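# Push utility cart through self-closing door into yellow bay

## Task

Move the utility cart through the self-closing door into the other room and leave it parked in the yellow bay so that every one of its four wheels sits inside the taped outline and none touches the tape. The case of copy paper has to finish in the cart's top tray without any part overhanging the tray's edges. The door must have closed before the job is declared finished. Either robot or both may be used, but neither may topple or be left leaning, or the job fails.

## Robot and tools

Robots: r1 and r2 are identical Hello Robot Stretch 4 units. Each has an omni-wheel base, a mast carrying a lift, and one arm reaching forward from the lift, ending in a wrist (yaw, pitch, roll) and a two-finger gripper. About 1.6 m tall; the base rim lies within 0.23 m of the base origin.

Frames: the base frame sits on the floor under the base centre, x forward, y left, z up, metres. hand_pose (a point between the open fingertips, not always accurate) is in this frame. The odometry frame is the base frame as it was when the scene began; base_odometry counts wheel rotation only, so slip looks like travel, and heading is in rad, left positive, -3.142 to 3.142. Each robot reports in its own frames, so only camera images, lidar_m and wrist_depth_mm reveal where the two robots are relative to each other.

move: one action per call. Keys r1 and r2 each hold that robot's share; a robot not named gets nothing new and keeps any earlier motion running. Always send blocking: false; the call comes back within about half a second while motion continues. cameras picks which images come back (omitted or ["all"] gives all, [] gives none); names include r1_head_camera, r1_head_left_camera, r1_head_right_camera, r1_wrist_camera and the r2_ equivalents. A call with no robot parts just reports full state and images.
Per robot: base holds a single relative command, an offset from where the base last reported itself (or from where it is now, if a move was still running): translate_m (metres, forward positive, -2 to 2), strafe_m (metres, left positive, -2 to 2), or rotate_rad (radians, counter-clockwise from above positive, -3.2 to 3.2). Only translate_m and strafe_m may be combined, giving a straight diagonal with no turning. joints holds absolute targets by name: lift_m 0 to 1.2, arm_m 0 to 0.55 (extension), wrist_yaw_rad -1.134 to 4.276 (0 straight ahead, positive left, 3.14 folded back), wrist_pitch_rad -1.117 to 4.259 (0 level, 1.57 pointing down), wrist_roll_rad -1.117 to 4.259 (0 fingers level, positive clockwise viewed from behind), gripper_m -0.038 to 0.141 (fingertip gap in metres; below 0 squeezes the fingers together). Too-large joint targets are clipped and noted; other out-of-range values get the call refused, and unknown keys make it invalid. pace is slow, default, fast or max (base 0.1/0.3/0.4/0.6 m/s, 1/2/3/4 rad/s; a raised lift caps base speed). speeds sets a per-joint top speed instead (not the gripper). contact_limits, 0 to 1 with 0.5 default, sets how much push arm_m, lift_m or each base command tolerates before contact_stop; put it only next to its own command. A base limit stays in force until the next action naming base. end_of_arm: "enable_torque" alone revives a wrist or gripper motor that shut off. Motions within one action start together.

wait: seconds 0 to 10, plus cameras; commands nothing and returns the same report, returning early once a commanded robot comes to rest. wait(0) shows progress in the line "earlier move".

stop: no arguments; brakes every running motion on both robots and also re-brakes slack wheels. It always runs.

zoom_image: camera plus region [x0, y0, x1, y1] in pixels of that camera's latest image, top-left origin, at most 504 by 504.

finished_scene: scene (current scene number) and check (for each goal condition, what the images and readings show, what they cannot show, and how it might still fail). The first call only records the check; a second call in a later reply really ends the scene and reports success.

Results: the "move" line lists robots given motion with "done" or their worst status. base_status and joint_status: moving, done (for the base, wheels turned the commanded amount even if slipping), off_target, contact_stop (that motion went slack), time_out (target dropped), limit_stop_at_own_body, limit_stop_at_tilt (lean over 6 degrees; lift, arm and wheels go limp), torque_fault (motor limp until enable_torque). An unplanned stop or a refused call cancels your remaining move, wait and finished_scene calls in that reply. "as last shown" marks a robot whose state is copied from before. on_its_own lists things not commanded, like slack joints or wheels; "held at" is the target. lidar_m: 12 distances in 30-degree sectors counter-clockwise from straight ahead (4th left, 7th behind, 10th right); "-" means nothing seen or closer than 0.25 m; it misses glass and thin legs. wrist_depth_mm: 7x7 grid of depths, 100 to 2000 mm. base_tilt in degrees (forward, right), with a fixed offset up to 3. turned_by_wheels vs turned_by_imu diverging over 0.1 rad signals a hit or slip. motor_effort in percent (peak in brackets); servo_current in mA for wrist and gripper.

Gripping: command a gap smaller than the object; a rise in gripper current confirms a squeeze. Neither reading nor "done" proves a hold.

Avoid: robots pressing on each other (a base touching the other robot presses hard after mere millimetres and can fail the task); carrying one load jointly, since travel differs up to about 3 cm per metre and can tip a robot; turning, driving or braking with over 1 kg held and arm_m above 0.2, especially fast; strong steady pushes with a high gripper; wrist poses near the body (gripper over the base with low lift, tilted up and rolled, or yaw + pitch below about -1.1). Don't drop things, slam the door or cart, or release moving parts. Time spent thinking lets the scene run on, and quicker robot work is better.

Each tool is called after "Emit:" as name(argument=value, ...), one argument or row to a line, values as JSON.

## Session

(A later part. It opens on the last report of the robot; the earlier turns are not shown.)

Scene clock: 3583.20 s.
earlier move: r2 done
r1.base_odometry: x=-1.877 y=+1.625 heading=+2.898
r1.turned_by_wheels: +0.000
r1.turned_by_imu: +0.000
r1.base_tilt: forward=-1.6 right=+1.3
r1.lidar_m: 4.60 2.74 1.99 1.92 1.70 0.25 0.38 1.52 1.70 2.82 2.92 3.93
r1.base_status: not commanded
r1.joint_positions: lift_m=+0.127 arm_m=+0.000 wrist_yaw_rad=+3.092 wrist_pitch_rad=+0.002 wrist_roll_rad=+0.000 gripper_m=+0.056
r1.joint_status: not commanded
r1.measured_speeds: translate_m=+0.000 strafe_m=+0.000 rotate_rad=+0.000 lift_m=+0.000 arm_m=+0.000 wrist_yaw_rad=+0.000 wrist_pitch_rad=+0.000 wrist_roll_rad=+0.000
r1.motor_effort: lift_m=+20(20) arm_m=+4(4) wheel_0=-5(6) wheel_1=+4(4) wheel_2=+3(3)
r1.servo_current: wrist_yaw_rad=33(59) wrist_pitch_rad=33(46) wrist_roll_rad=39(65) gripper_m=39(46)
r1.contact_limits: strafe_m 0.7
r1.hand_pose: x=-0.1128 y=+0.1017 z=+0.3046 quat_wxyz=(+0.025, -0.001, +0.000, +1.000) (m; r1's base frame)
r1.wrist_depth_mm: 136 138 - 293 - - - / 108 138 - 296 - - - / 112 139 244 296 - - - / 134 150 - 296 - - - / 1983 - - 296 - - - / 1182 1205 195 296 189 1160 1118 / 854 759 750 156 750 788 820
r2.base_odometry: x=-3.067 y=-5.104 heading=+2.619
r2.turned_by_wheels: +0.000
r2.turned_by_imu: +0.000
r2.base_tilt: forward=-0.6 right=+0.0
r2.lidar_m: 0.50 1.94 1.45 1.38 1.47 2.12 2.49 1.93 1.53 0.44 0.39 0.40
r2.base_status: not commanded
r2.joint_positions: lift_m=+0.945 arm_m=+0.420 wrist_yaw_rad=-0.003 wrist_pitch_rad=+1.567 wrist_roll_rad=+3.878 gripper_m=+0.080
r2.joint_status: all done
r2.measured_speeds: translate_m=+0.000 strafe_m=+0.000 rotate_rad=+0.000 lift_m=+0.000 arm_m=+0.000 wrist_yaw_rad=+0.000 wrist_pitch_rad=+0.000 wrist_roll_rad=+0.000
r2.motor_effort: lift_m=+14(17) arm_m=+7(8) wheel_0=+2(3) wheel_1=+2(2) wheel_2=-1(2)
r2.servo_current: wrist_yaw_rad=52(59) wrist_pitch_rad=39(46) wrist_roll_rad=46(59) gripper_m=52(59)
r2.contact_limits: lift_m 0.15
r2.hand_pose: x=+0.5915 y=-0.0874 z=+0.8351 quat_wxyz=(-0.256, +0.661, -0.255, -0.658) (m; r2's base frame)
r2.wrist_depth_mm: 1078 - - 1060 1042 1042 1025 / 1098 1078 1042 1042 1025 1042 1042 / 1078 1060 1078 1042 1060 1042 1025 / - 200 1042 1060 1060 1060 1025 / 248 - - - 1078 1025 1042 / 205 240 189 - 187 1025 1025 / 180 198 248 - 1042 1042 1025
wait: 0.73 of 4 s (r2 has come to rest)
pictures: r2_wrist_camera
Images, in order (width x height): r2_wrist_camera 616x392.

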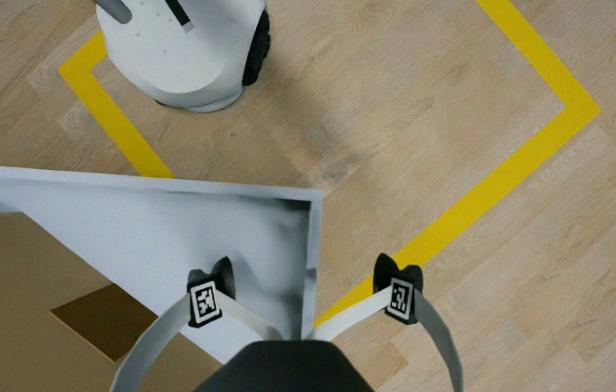

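Emit:
move(
  blocking=false,
  r2={"joints": {"lift_m": 0.974}, "pace": "slow"},
  cameras=[],
)

Emit:
wait(
  seconds=3,
  cameras=["r2_wrist_camera", "r2_head_camera"],
)

Scene clock: 3605.83 s.
move: r2 moving
r1.base_odometry: x=-1.877 y=+1.625 heading=+2.898
r1.turned_by_wheels: +0.000
r1.turned_by_imu: +0.000
r1.base_tilt: forward=-1.6 right=+1.3
r1.lidar_m: 4.60 2.75 2.01 1.92 1.66 0.25 0.36 1.52 1.71 2.81 2.89 3.95
r1.base_status: not commanded
r1.joint_positions: lift_m=+0.127 arm_m=+0.000 wrist_yaw_rad=+3.092 wrist_pitch_rad=+0.002 wrist_roll_rad=+0.000 gripper_m=+0.056
r1.joint_status: not commanded
r1.measured_speeds: translate_m=+0.000 strafe_m=+0.000 rotate_rad=+0.000 lift_m=+0.000 arm_m=+0.000 wrist_yaw_rad=+0.000 wrist_pitch_rad=+0.000 wrist_roll_rad=+0.000
r1.motor_effort: lift_m=+20(20) arm_m=+4(4) wheel_0=-5(6) wheel_1=+4(4) wheel_2=+3(3)
r1.servo_current: wrist_yaw_rad=46(52) wrist_pitch_rad=46(46) wrist_roll_rad=52(65) gripper_m=46(46)
r1.contact_limits: strafe_m 0.7
r1.hand_pose: x=-0.1128 y=+0.1017 z=+0.3046 quat_wxyz=(+0.025, -0.001, +0.000, +1.000) (m; r1's base frame)
r1.wrist_depth_mm: 136 138 - 294 - - - / 108 138 - 294 - - - / 112 139 244 294 - - - / 133 150 - 297 - - - / 1983 - - 297 - - - / 1182 1205 195 294 189 1160 1118 / 866 750 750 155 750 778 809
r2.base_odometry: x=-3.067 y=-5.104 heading=+2.619
r2.turned_by_wheels: +0.000
r2.turned_by_imu: +0.000
r2.base_tilt: forward=-0.7 right=+0.1
r2.lidar_m: 0.49 1.93 1.46 1.37 1.46 2.11 2.49 1.95 1.53 0.45 0.39 0.39
r2.base_status: not commanded
r2.joint_positions: lift_m=+0.967 arm_m=+0.420 wrist_yaw_rad=-0.003 wrist_pitch_rad=+1.567 wrist_roll_rad=+3.878 gripper_m=+0.080
r2.joint_status: lift_m moving
r2.measured_speeds: translate_m=+0.000 strafe_m=+0.000 rotate_rad=+0.000 lift_m=+0.055 arm_m=+0.000 wrist_yaw_rad=+0.000 wrist_pitch_rad=+0.000 wrist_roll_rad=+0.000
r2.motor_effort: lift_m=+20(24) arm_m=+7(7) wheel_0=+3(3) wheel_1=+2(2) wheel_2=-2(2)
r2.servo_current: wrist_yaw_rad=39(52) wrist_pitch_rad=39(46) wrist_roll_rad=46(59) gripper_m=52(59)
r2.hand_pose: x=+0.5915 y=-0.0874 z=+0.8568 quat_wxyz=(-0.256, +0.661, -0.255, -0.658) (m; r2's base frame)
r2.wrist_depth_mm: 1098 - - 1060 1060 1060 1042 / 1118 1078 1078 1078 1078 1060 1042 / 1098 1098 1078 1078 1060 1042 1060 / 224 222 1098 1060 1060 1060 1060 / 249 290 - - 1060 1042 1060 / 206 247 190 218 186 1060 1042 / 180 197 257 - 1042 1060 1042
pictures: none
No camera images: "cameras" was empty.

Scene clock: 3606.37 s.
earlier move: r2 done
r1.base_odometry: x=-1.877 y=+1.625 heading=+2.898
r1.turned_by_wheels: +0.000
r1.turned_by_imu: +0.000
r1.base_tilt: forward=-1.6 right=+1.3
r1.lidar_m: 4.58 2.77 1.98 1.93 1.69 0.26 0.39 1.52 1.69 2.82 2.90 3.96
r1.base_status: not commanded
r1.joint_positions: lift_m=+0.127 arm_m=+0.000 wrist_yaw_rad=+3.092 wrist_pitch_rad=+0.002 wrist_roll_rad=+0.000 gripper_m=+0.056
r1.joint_status: not commanded
r1.measured_speeds: translate_m=+0.000 strafe_m=+0.000 rotate_rad=+0.000 lift_m=+0.000 arm_m=+0.000 wrist_yaw_rad=+0.000 wrist_pitch_rad=+0.000 wrist_roll_rad=+0.000
r1.motor_effort: lift_m=+20(20) arm_m=+4(5) wheel_0=-5(6) wheel_1=+4(4) wheel_2=+3(3)
r1.servo_current: wrist_yaw_rad=52(59) wrist_pitch_rad=46(52) wrist_roll_rad=52(65) gripper_m=46(46)
r1.contact_limits: strafe_m 0.7
r1.hand_pose: x=-0.1128 y=+0.1017 z=+0.3046 quat_wxyz=(+0.025, -0.001, +0.000, +1.000) (m; r1's base frame)
r1.wrist_depth_mm: 136 137 - 296 - - - / 108 138 - 294 - - - / 112 139 245 294 - - - / 133 150 - 297 - - - / 1983 - - 296 - - - / 1160 1205 194 297 189 1138 1118 / 842 750 759 155 732 768 820
r2.base_odometry: x=-3.067 y=-5.104 heading=+2.619
r2.turned_by_wheels: +0.000
r2.turned_by_imu: +0.000
r2.base_tilt: forward=-0.7 right=+0.1
r2.lidar_m: 0.48 1.94 1.44 1.40 1.49 2.09 2.49 1.94 1.55 0.46 0.38 0.38
r2.base_status: not commanded
r2.joint_positions: lift_m=+0.974 arm_m=+0.420 wrist_yaw_rad=-0.003 wrist_pitch_rad=+1.567 wrist_roll_rad=+3.878 gripper_m=+0.080
r2.joint_status: all done
r2.measured_speeds: translate_m=+0.000 strafe_m=+0.000 rotate_rad=+0.000 lift_m=+0.000 arm_m=+0.000 wrist_yaw_rad=+0.000 wrist_pitch_rad=+0.000 wrist_roll_rad=+0.000
r2.motor_effort: lift_m=+21(24) arm_m=+8(8) wheel_0=+2(3) wheel_1=+2(2) wheel_2=-1(2)
r2.servo_current: wrist_yaw_rad=39(59) wrist_pitch_rad=39(46) wrist_roll_rad=39(59) gripper_m=59(59)
r2.hand_pose: x=+0.5915 y=-0.0874 z=+0.8635 quat_wxyz=(-0.256, +0.661, -0.255, -0.658) (m; r2's base frame)
r2.wrist_depth_mm: 1098 - - 1078 1078 1060 1078 / 1138 1098 - 1060 1060 1060 1060 / 1118 1098 1078 1098 1060 1042 1060 / 232 - 1098 1098 1078 1078 1060 / 251 293 - 296 1078 1078 1060 / 206 248 190 226 187 1042 1042 / 180 198 257 - 1060 1042 1042
wait: 0.53 of 3 s (r2 has come to rest)
pictures: r2_head_camera, r2_wrist_camera
Images, in order (width x height): r2_head_camera 420x560, r2_wrist_camera 616x392.

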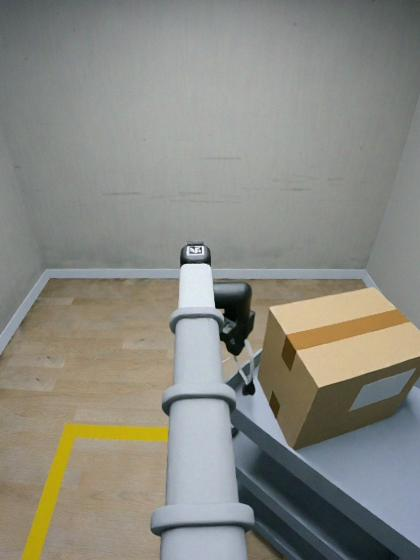

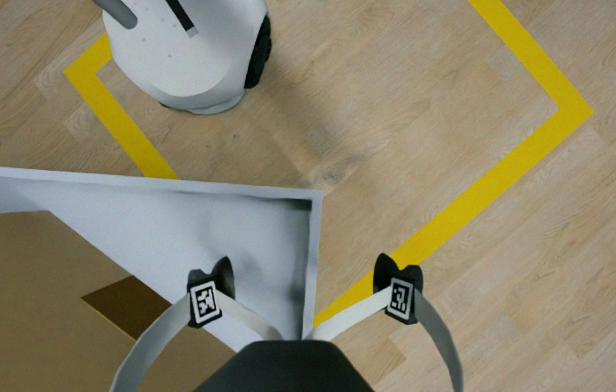

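Emit:
move(
  blocking=false,
  r2={"joints": {"gripper_m": -0.02}},
  cameras=[],
)

Emit:
wait(
  seconds=4,
  cameras=["r2_wrist_camera"],
)

Scene clock: 3611.27 s.
move: r2 moving
r1.base_odometry: x=-1.877 y=+1.625 heading=+2.898
r1.turned_by_wheels: +0.000
r1.turned_by_imu: +0.000
r1.base_tilt: forward=-1.6 right=+1.3
r1.lidar_m: 4.59 2.75 2.00 1.93 1.69 0.25 0.39 1.50 1.70 2.81 2.92 3.92
r1.base_status: not commanded
r1.joint_positions: lift_m=+0.127 arm_m=+0.000 wrist_yaw_rad=+3.092 wrist_pitch_rad=+0.002 wrist_roll_rad=+0.000 gripper_m=+0.056
r1.joint_status: not commanded
r1.measured_speeds: translate_m=+0.000 strafe_m=+0.000 rotate_rad=+0.000 lift_m=+0.000 arm_m=+0.000 wrist_yaw_rad=+0.000 wrist_pitch_rad=+0.000 wrist_roll_rad=+0.000
r1.motor_effort: lift_m=+20(20) arm_m=+4(4) wheel_0=-5(6) wheel_1=+4(4) wheel_2=+3(3)
r1.servo_current: wrist_yaw_rad=52(78) wrist_pitch_rad=46(46) wrist_roll_rad=39(65) gripper_m=39(46)
r1.contact_limits: strafe_m 0.7
r1.hand_pose: x=-0.1128 y=+0.1017 z=+0.3046 quat_wxyz=(+0.025, -0.001, +0.000, +1.000) (m; r1's base frame)
r1.wrist_depth_mm: 136 138 - 294 - - - / 108 138 - 294 - - - / 112 138 243 296 - - - / 134 150 - 296 - - - / 1921 - - 297 - - - / 1205 1205 194 296 189 1138 1118 / 854 759 750 155 732 778 831
r2.base_odometry: x=-3.067 y=-5.104 heading=+2.619
r2.turned_by_wheels: +0.000
r2.turned_by_imu: +0.000
r2.base_tilt: forward=-0.7 right=+0.0
r2.lidar_m: 0.50 1.96 1.45 1.38 1.49 2.09 2.46 1.93 1.54 0.45 0.39 0.40
r2.base_status: not commanded
r2.joint_positions: lift_m=+0.974 arm_m=+0.420 wrist_yaw_rad=-0.003 wrist_pitch_rad=+1.567 wrist_roll_rad=+3.878 gripper_m=+0.061
r2.joint_status: gripper_m moving
r2.measured_speeds: translate_m=+0.000 strafe_m=+0.000 rotate_rad=+0.000 lift_m=+0.000 arm_m=+0.000 wrist_yaw_rad=+0.000 wrist_pitch_rad=+0.000 wrist_roll_rad=+0.000
r2.motor_effort: lift_m=+21(21) arm_m=+7(8) wheel_0=+2(3) wheel_1=+2(2) wheel_2=-2(2)
r2.servo_current: wrist_yaw_rad=46(59) wrist_pitch_rad=39(46) wrist_roll_rad=59(59) gripper_m=91(104)
r2.hand_pose: x=+0.5915 y=-0.0874 z=+0.8635 quat_wxyz=(-0.256, +0.661, -0.255, -0.658) (m; r2's base frame)
r2.wrist_depth_mm: 1098 - - 1078 1078 1060 1060 / 1118 1098 - 1078 1060 1060 1060 / 1098 1098 1098 1078 1078 1060 1060 / 232 - 1078 1098 1078 1078 1078 / 251 293 - 296 1060 1078 1042 / 206 253 189 226 191 1078 1078 / 180 198 256 - - 1060 1042
pictures: none
No camera images: "cameras" was empty.

Scene clock: 3612.47 s.
earlier move: r2 done
r1.base_odometry: x=-1.877 y=+1.625 heading=+2.898
r1.turned_by_wheels: +0.000
r1.turned_by_imu: +0.000
r1.base_tilt: forward=-1.6 right=+1.3
r1.lidar_m: 4.59 2.74 1.99 1.92 1.69 0.25 0.38 1.51 1.69 2.80 2.89 3.94
r1.base_status: not commanded
r1.joint_positions: lift_m=+0.127 arm_m=+0.000 wrist_yaw_rad=+3.092 wrist_pitch_rad=+0.002 wrist_roll_rad=+0.000 gripper_m=+0.056
r1.joint_status: not commanded
r1.measured_speeds: translate_m=+0.000 strafe_m=+0.000 rotate_rad=+0.000 lift_m=+0.000 arm_m=+0.000 wrist_yaw_rad=+0.000 wrist_pitch_rad=+0.000 wrist_roll_rad=+0.000
r1.motor_effort: lift_m=+20(20) arm_m=+4(4) wheel_0=-5(6) wheel_1=+3(4) wheel_2=+3(3)
r1.servo_current: wrist_yaw_rad=33(78) wrist_pitch_rad=39(46) wrist_roll_rad=52(65) gripper_m=46(46)
r1.contact_limits: strafe_m 0.7
r1.hand_pose: x=-0.1128 y=+0.1017 z=+0.3046 quat_wxyz=(+0.025, -0.001, +0.000, +1.000) (m; r1's base frame)
r1.wrist_depth_mm: 136 138 - 293 - - - / 108 138 - 294 - - - / 112 138 244 294 - - - / 133 150 - 296 - - - / 1921 - - 298 - - - / 1205 1229 195 296 190 1160 1138 / 854 759 768 155 750 768 820
r2.base_odometry: x=-3.067 y=-5.104 heading=+2.619
r2.turned_by_wheels: +0.000
r2.turned_by_imu: +0.000
r2.base_tilt: forward=-0.6 right=+0.1
r2.lidar_m: 0.48 1.93 1.46 1.39 1.49 2.12 2.48 1.96 1.51 0.46 0.39 0.40
r2.base_status: not commanded
r2.joint_positions: lift_m=+0.974 arm_m=+0.420 wrist_yaw_rad=-0.002 wrist_pitch_rad=+1.567 wrist_roll_rad=+3.879 gripper_m=-0.019
r2.joint_status: all done
r2.measured_speeds: translate_m=+0.000 strafe_m=+0.000 rotate_rad=+0.000 lift_m=+0.000 arm_m=+0.000 wrist_yaw_rad=+0.000 wrist_pitch_rad=+0.000 wrist_roll_rad=+0.000
r2.motor_effort: lift_m=+21(21) arm_m=+7(8) wheel_0=+2(3) wheel_1=+2(2) wheel_2=-2(2)
r2.servo_current: wrist_yaw_rad=39(59) wrist_pitch_rad=46(52) wrist_roll_rad=52(59) gripper_m=104(169)
r2.hand_pose: x=+0.5916 y=-0.0874 z=+0.8635 quat_wxyz=(-0.256, +0.660, -0.255, -0.658) (m; r2's base frame)
r2.wrist_depth_mm: 1098 - - 1078 1078 1078 1060 / 1138 1078 - 1078 1060 1042 1060 / 1138 1098 1098 1060 1098 1060 1078 / 296 1098 1098 1078 1078 1078 1060 / 262 - - 224 1078 1042 1078 / 210 260 183 203 182 1060 1060 / 182 194 251 - - 1060 1060
wait: 1.20 of 4 s (r2 has come to rest)
pictures: r2_wrist_camera
Images, in order (width x height): r2_wrist_camera 616x392.

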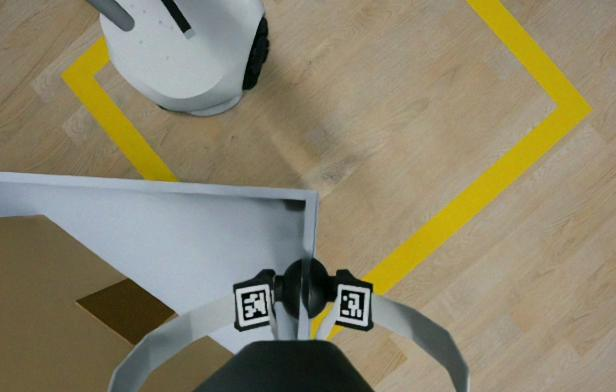

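Emit:
move(
  blocking=false,
  r2={"base": {"translate_m": -0.07, "strafe_m": 0.12}, "pace": "slow", "contact_limits": {"strafe_m": 0.4}},
  cameras=[],
)

Emit:
wait(
  seconds=5,
  cameras=["r2_wrist_camera", "r2_head_camera"],
)

Scene clock: 3653.07 s.
move: r2 moving
r1.base_odometry: x=-1.877 y=+1.625 heading=+2.898
r1.turned_by_wheels: +0.000
r1.turned_by_imu: +0.000
r1.base_tilt: forward=-1.6 right=+1.3
r1.lidar_m: 4.57 2.77 2.02 1.91 1.72 0.25 0.38 1.52 1.70 2.81 2.94 3.94
r1.base_status: not commanded
r1.joint_positions: lift_m=+0.127 arm_m=+0.000 wrist_yaw_rad=+3.092 wrist_pitch_rad=+0.002 wrist_roll_rad=+0.000 gripper_m=+0.056
r1.joint_status: not commanded
r1.measured_speeds: translate_m=+0.000 strafe_m=+0.000 rotate_rad=+0.000 lift_m=+0.000 arm_m=+0.000 wrist_yaw_rad=+0.000 wrist_pitch_rad=+0.000 wrist_roll_rad=+0.000
r1.motor_effort: lift_m=+20(20) arm_m=+4(5) wheel_0=-4(6) wheel_1=+4(4) wheel_2=+3(3)
r1.servo_current: wrist_yaw_rad=52(65) wrist_pitch_rad=33(46) wrist_roll_rad=52(52) gripper_m=33(46)
r1.contact_limits: strafe_m 0.7
r1.hand_pose: x=-0.1128 y=+0.1017 z=+0.3046 quat_wxyz=(+0.025, -0.001, +0.000, +1.000) (m; r1's base frame)
r1.wrist_depth_mm: 136 138 - 294 - - - / 108 138 - 294 - - - / 112 138 244 296 - - - / 133 149 - 296 - - - / - - - 296 - - - / 1182 1205 195 296 189 1182 1118 / 842 759 759 155 741 768 809
r2.base_odometry: x=-3.067 y=-5.116 heading=+2.619
r2.turned_by_wheels: +0.000
r2.turned_by_imu: +0.000
r2.base_tilt: forward=-0.6 right=+0.1
r2.lidar_m: 0.50 1.93 1.44 1.38 1.47 2.09 2.46 1.92 1.54 0.50 0.38 0.39
r2.base_status: translate_m moving; strafe_m moving
r2.joint_positions: lift_m=+0.974 arm_m=+0.420 wrist_yaw_rad=-0.002 wrist_pitch_rad=+1.567 wrist_roll_rad=+3.879 gripper_m=-0.019
r2.joint_status: not commanded
r2.measured_speeds: translate_m=-0.025 strafe_m=+0.041 rotate_rad=-0.004 lift_m=+0.000 arm_m=+0.000 wrist_yaw_rad=+0.000 wrist_pitch_rad=+0.000 wrist_roll_rad=+0.000
r2.motor_effort: lift_m=+21(21) arm_m=+6(7) wheel_0=-12(12) wheel_1=+5(6) wheel_2=+6(9)
r2.servo_current: wrist_yaw_rad=39(52) wrist_pitch_rad=39(46) wrist_roll_rad=46(52) gripper_m=91(104)
r2.contact_limits: strafe_m 0.4
r2.hand_pose: x=+0.5916 y=-0.0874 z=+0.8635 quat_wxyz=(-0.256, +0.660, -0.255, -0.658) (m; r2's base frame)
r2.wrist_depth_mm: 1098 - - 1078 1060 1042 1042 / 1098 1118 1078 1060 1060 1060 1060 / 1078 1098 1078 1078 1060 1060 1078 / 1098 1078 1078 1098 1078 1060 1060 / 271 - - 222 1042 1060 1060 / 217 264 185 202 181 1060 1060 / 185 207 256 - - 1078 1060
pictures: none
No camera images: "cameras" was empty.

Scene clock: 3655.23 s.
earlier move: r2 done
r1.base_odometry: x=-1.877 y=+1.625 heading=+2.898
r1.turned_by_wheels: +0.000
r1.turned_by_imu: +0.000
r1.base_tilt: forward=-1.5 right=+1.3
r1.lidar_m: 4.60 2.74 2.01 1.88 1.68 0.25 0.39 1.53 1.70 2.82 2.91 3.96
r1.base_status: not commanded
r1.joint_positions: lift_m=+0.127 arm_m=+0.000 wrist_yaw_rad=+3.092 wrist_pitch_rad=+0.002 wrist_roll_rad=+0.000 gripper_m=+0.056
r1.joint_status: not commanded
r1.measured_speeds: translate_m=+0.000 strafe_m=+0.000 rotate_rad=+0.000 lift_m=+0.000 arm_m=+0.000 wrist_yaw_rad=+0.000 wrist_pitch_rad=+0.000 wrist_roll_rad=+0.000
r1.motor_effort: lift_m=+20(20) arm_m=+4(5) wheel_0=-5(6) wheel_1=+4(4) wheel_2=+3(3)
r1.servo_current: wrist_yaw_rad=59(72) wrist_pitch_rad=46(52) wrist_roll_rad=46(72) gripper_m=46(52)
r1.contact_limits: strafe_m 0.7
r1.hand_pose: x=-0.1128 y=+0.1017 z=+0.3046 quat_wxyz=(+0.025, -0.001, +0.000, +1.000) (m; r1's base frame)
r1.wrist_depth_mm: 135 138 - 293 - - - / 108 138 - 293 - - - / 112 139 279 294 - - - / 133 150 - 297 - - - / - - - 297 - - - / 1205 1205 194 296 189 1160 1118 / 854 750 750 155 741 768 809
r2.base_odometry: x=-3.067 y=-5.242 heading=+2.620
r2.turned_by_wheels: +0.001
r2.turned_by_imu: +0.000
r2.base_tilt: forward=-0.7 right=+0.1
r2.lidar_m: 0.53 1.77 1.34 1.27 1.36 1.87 2.40 2.07 1.61 1.59 0.51 0.48
r2.base_status: done
r2.joint_positions: lift_m=+0.974 arm_m=+0.420 wrist_yaw_rad=-0.001 wrist_pitch_rad=+1.567 wrist_roll_rad=+3.879 gripper_m=-0.019
r2.joint_status: not commanded
r2.measured_speeds: translate_m=+0.000 strafe_m=+0.000 rotate_rad=+0.000 lift_m=+0.000 arm_m=+0.000 wrist_yaw_rad=+0.000 wrist_pitch_rad=+0.000 wrist_roll_rad=+0.000
r2.motor_effort: lift_m=+21(21) arm_m=+5(7) wheel_0=-4(16) wheel_1=+4(7) wheel_2=+7(9)
r2.servo_current: wrist_yaw_rad=46(59) wrist_pitch_rad=39(46) wrist_roll_rad=46(59) gripper_m=91(104)
r2.contact_limits: strafe_m 0.4
r2.hand_pose: x=+0.5917 y=-0.0874 z=+0.8636 quat_wxyz=(-0.256, +0.661, -0.255, -0.658) (m; r2's base frame)
r2.wrist_depth_mm: 1098 - - 1078 1060 1060 1060 / 1118 1098 1078 1078 1078 1060 1060 / 1138 1078 1098 1098 1078 1060 1078 / 1098 1078 1098 1078 1078 1078 1060 / 249 279 240 227 1078 1060 1078 / 273 296 182 202 180 1060 1042 / 229 249 274 - - 1098 1042
wait: 2.17 of 5 s (r2 has come to rest)
pictures: r2_head_camera, r2_wrist_camera
Images, in order (width x height): r2_head_camera 420x560, r2_wrist_camera 616x392.

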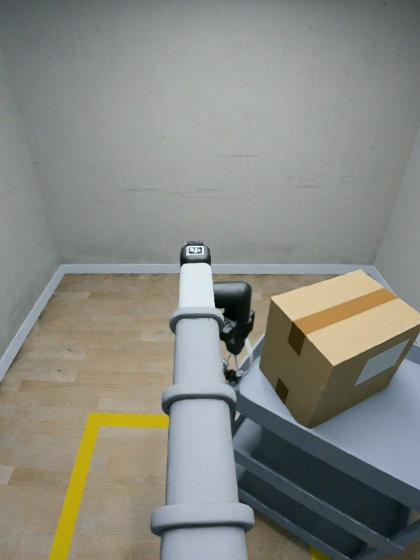

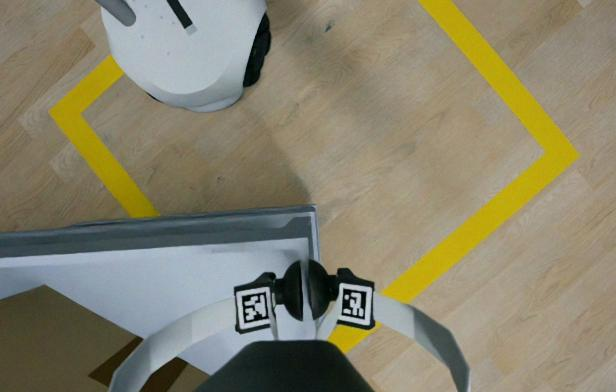

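Emit:
move(
  blocking=false,
  r2={"base": {"translate_m": -0.10, "strafe_m": 0.17}, "joints": {"wrist_roll_rad": 3.62}, "speeds": {"wrist_roll_rad": 0.1}, "pace": "slow", "contact_limits": {"strafe_m": 0.4}},
  cameras=[],
)

Emit:
wait(
  seconds=6,
  cameras=["r2_wrist_camera", "r2_head_camera"],
)

Scene clock: 3664.07 s.
move: r2 moving
r1.base_odometry: x=-1.877 y=+1.625 heading=+2.898
r1.turned_by_wheels: +0.000
r1.turned_by_imu: +0.000
r1.base_tilt: forward=-1.5 right=+1.3
r1.lidar_m: 4.58 2.74 1.99 1.91 1.69 0.25 0.38 1.51 1.68 2.81 2.94 3.95
r1.base_status: not commanded
r1.joint_positions: lift_m=+0.127 arm_m=+0.000 wrist_yaw_rad=+3.092 wrist_pitch_rad=+0.002 wrist_roll_rad=+0.000 gripper_m=+0.056
r1.joint_status: not commanded
r1.measured_speeds: translate_m=+0.000 strafe_m=+0.000 rotate_rad=+0.000 lift_m=+0.000 arm_m=+0.000 wrist_yaw_rad=+0.000 wrist_pitch_rad=+0.000 wrist_roll_rad=+0.000
r1.motor_effort: lift_m=+20(20) arm_m=+4(4) wheel_0=-5(6) wheel_1=+4(4) wheel_2=+3(3)
r1.servo_current: wrist_yaw_rad=46(65) wrist_pitch_rad=39(46) wrist_roll_rad=33(65) gripper_m=39(39)
r1.contact_limits: strafe_m 0.7
r1.hand_pose: x=-0.1128 y=+0.1017 z=+0.3046 quat_wxyz=(+0.025, -0.001, +0.000, +1.000) (m; r1's base frame)
r1.wrist_depth_mm: 135 138 - 294 - - - / 108 138 - 294 - - - / 112 138 279 294 - - - / 134 149 - 294 - - - / 1983 - - 296 - - - / 1182 1229 194 294 189 1182 1118 / 842 759 750 156 732 778 798
r2.base_odometry: x=-3.066 y=-5.255 heading=+2.620
r2.turned_by_wheels: +0.000
r2.turned_by_imu: +0.001
r2.base_tilt: forward=-0.6 right=+0.1
r2.lidar_m: 0.53 1.74 1.32 1.27 1.33 1.94 2.39 2.08 1.63 1.58 0.49 0.44
r2.base_status: translate_m moving; strafe_m moving
r2.joint_positions: lift_m=+0.974 arm_m=+0.420 wrist_yaw_rad=-0.001 wrist_pitch_rad=+1.567 wrist_roll_rad=+3.838 gripper_m=-0.019
r2.joint_status: wrist_roll_rad moving
r2.measured_speeds: translate_m=-0.025 strafe_m=+0.042 rotate_rad=+0.001 lift_m=+0.000 arm_m=+0.000 wrist_yaw_rad=+0.000 wrist_pitch_rad=+0.000 wrist_roll_rad=-0.100
r2.motor_effort: lift_m=+21(21) arm_m=+6(6) wheel_0=-12(13) wheel_1=+5(7) wheel_2=+7(8)
r2.servo_current: wrist_yaw_rad=26(59) wrist_pitch_rad=46(46) wrist_roll_rad=59(72) gripper_m=98(98)
r2.contact_limits: strafe_m 0.4
r2.hand_pose: x=+0.5917 y=-0.0874 z=+0.8636 quat_wxyz=(-0.242, +0.666, -0.241, -0.663) (m; r2's base frame)
r2.wrist_depth_mm: 1118 1098 - 1078 1078 1042 1060 / 1098 1098 1078 1078 1060 1078 1060 / 1118 1078 1078 1098 1078 1078 1060 / 1098 1078 1078 1060 1060 1060 1042 / 233 262 236 289 1098 1042 1078 / 271 - 183 202 181 1060 1060 / 228 243 277 - - 1060 1078
pictures: none
No camera images: "cameras" was empty.

Scene clock: 3666.83 s.
earlier move: r2 done
r1.base_odometry: x=-1.877 y=+1.625 heading=+2.898
r1.turned_by_wheels: +0.000
r1.turned_by_imu: +0.000
r1.base_tilt: forward=-1.6 right=+1.3
r1.lidar_m: 4.58 2.77 2.01 1.91 1.69 0.25 0.36 1.53 1.70 2.83 2.91 3.94
r1.base_status: not commanded
r1.joint_positions: lift_m=+0.127 arm_m=+0.000 wrist_yaw_rad=+3.092 wrist_pitch_rad=+0.002 wrist_roll_rad=+0.000 gripper_m=+0.056
r1.joint_status: not commanded
r1.measured_speeds: translate_m=+0.000 strafe_m=+0.000 rotate_rad=+0.000 lift_m=+0.000 arm_m=+0.000 wrist_yaw_rad=+0.000 wrist_pitch_rad=+0.000 wrist_roll_rad=+0.000
r1.motor_effort: lift_m=+20(20) arm_m=+4(4) wheel_0=-5(6) wheel_1=+4(4) wheel_2=+3(3)
r1.servo_current: wrist_yaw_rad=52(72) wrist_pitch_rad=46(52) wrist_roll_rad=52(65) gripper_m=46(52)
r1.contact_limits: strafe_m 0.7
r1.hand_pose: x=-0.1128 y=+0.1017 z=+0.3046 quat_wxyz=(+0.025, -0.001, +0.000, +1.000) (m; r1's base frame)
r1.wrist_depth_mm: 136 138 - 293 - - - / 108 138 - 294 - - - / 112 138 243 297 - - - / 133 150 - 296 - - - / 1983 - - 297 - - - / 1229 1205 195 297 189 1160 1118 / 854 759 759 155 741 778 809
r2.base_odometry: x=-3.065 y=-5.439 heading=+2.620
r2.turned_by_wheels: +0.001
r2.turned_by_imu: +0.000
r2.base_tilt: forward=-0.7 right=+0.0
r2.lidar_m: 0.55 1.56 1.16 1.11 1.18 1.65 2.30 2.32 1.72 1.86 0.59 0.53
r2.base_status: done
r2.joint_positions: lift_m=+0.974 arm_m=+0.420 wrist_yaw_rad=-0.001 wrist_pitch_rad=+1.567 wrist_roll_rad=+3.621 gripper_m=-0.019
r2.joint_status: all done
r2.measured_speeds: translate_m=+0.000 strafe_m=+0.000 rotate_rad=+0.000 lift_m=+0.000 arm_m=+0.000 wrist_yaw_rad=+0.000 wrist_pitch_rad=+0.000 wrist_roll_rad=+0.000
r2.motor_effort: lift_m=+21(21) arm_m=+6(6) wheel_0=-3(14) wheel_1=+5(7) wheel_2=+7(9)
r2.servo_current: wrist_yaw_rad=52(59) wrist_pitch_rad=39(46) wrist_roll_rad=46(72) gripper_m=85(98)
r2.contact_limits: strafe_m 0.4
r2.hand_pose: x=+0.5918 y=-0.0874 z=+0.8636 quat_wxyz=(-0.169, +0.688, -0.168, -0.686) (m; r2's base frame)
r2.wrist_depth_mm: 1098 1078 - 1078 1078 1060 1060 / 1098 1098 1078 1078 1060 1060 1042 / 1098 1118 1098 1078 1078 1078 1042 / 1098 1098 1078 1098 1060 1060 1060 / 559 262 253 236 1078 1098 1078 / 279 - 185 202 181 1060 1078 / 238 241 278 - - 1060 1042
wait: 2.77 of 6 s (r2 has come to rest)
pictures: r2_head_camera, r2_wrist_camera
Images, in order (width x height): r2_head_camera 420x560, r2_wrist_camera 616x392.

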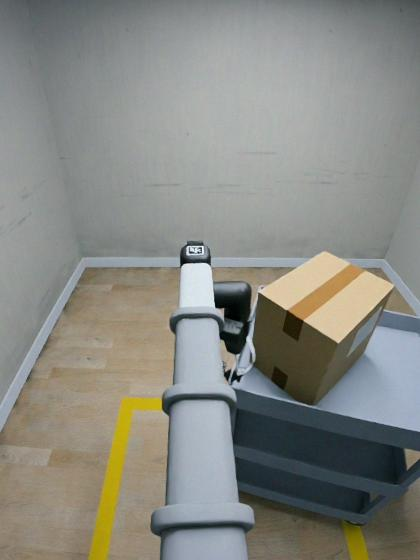

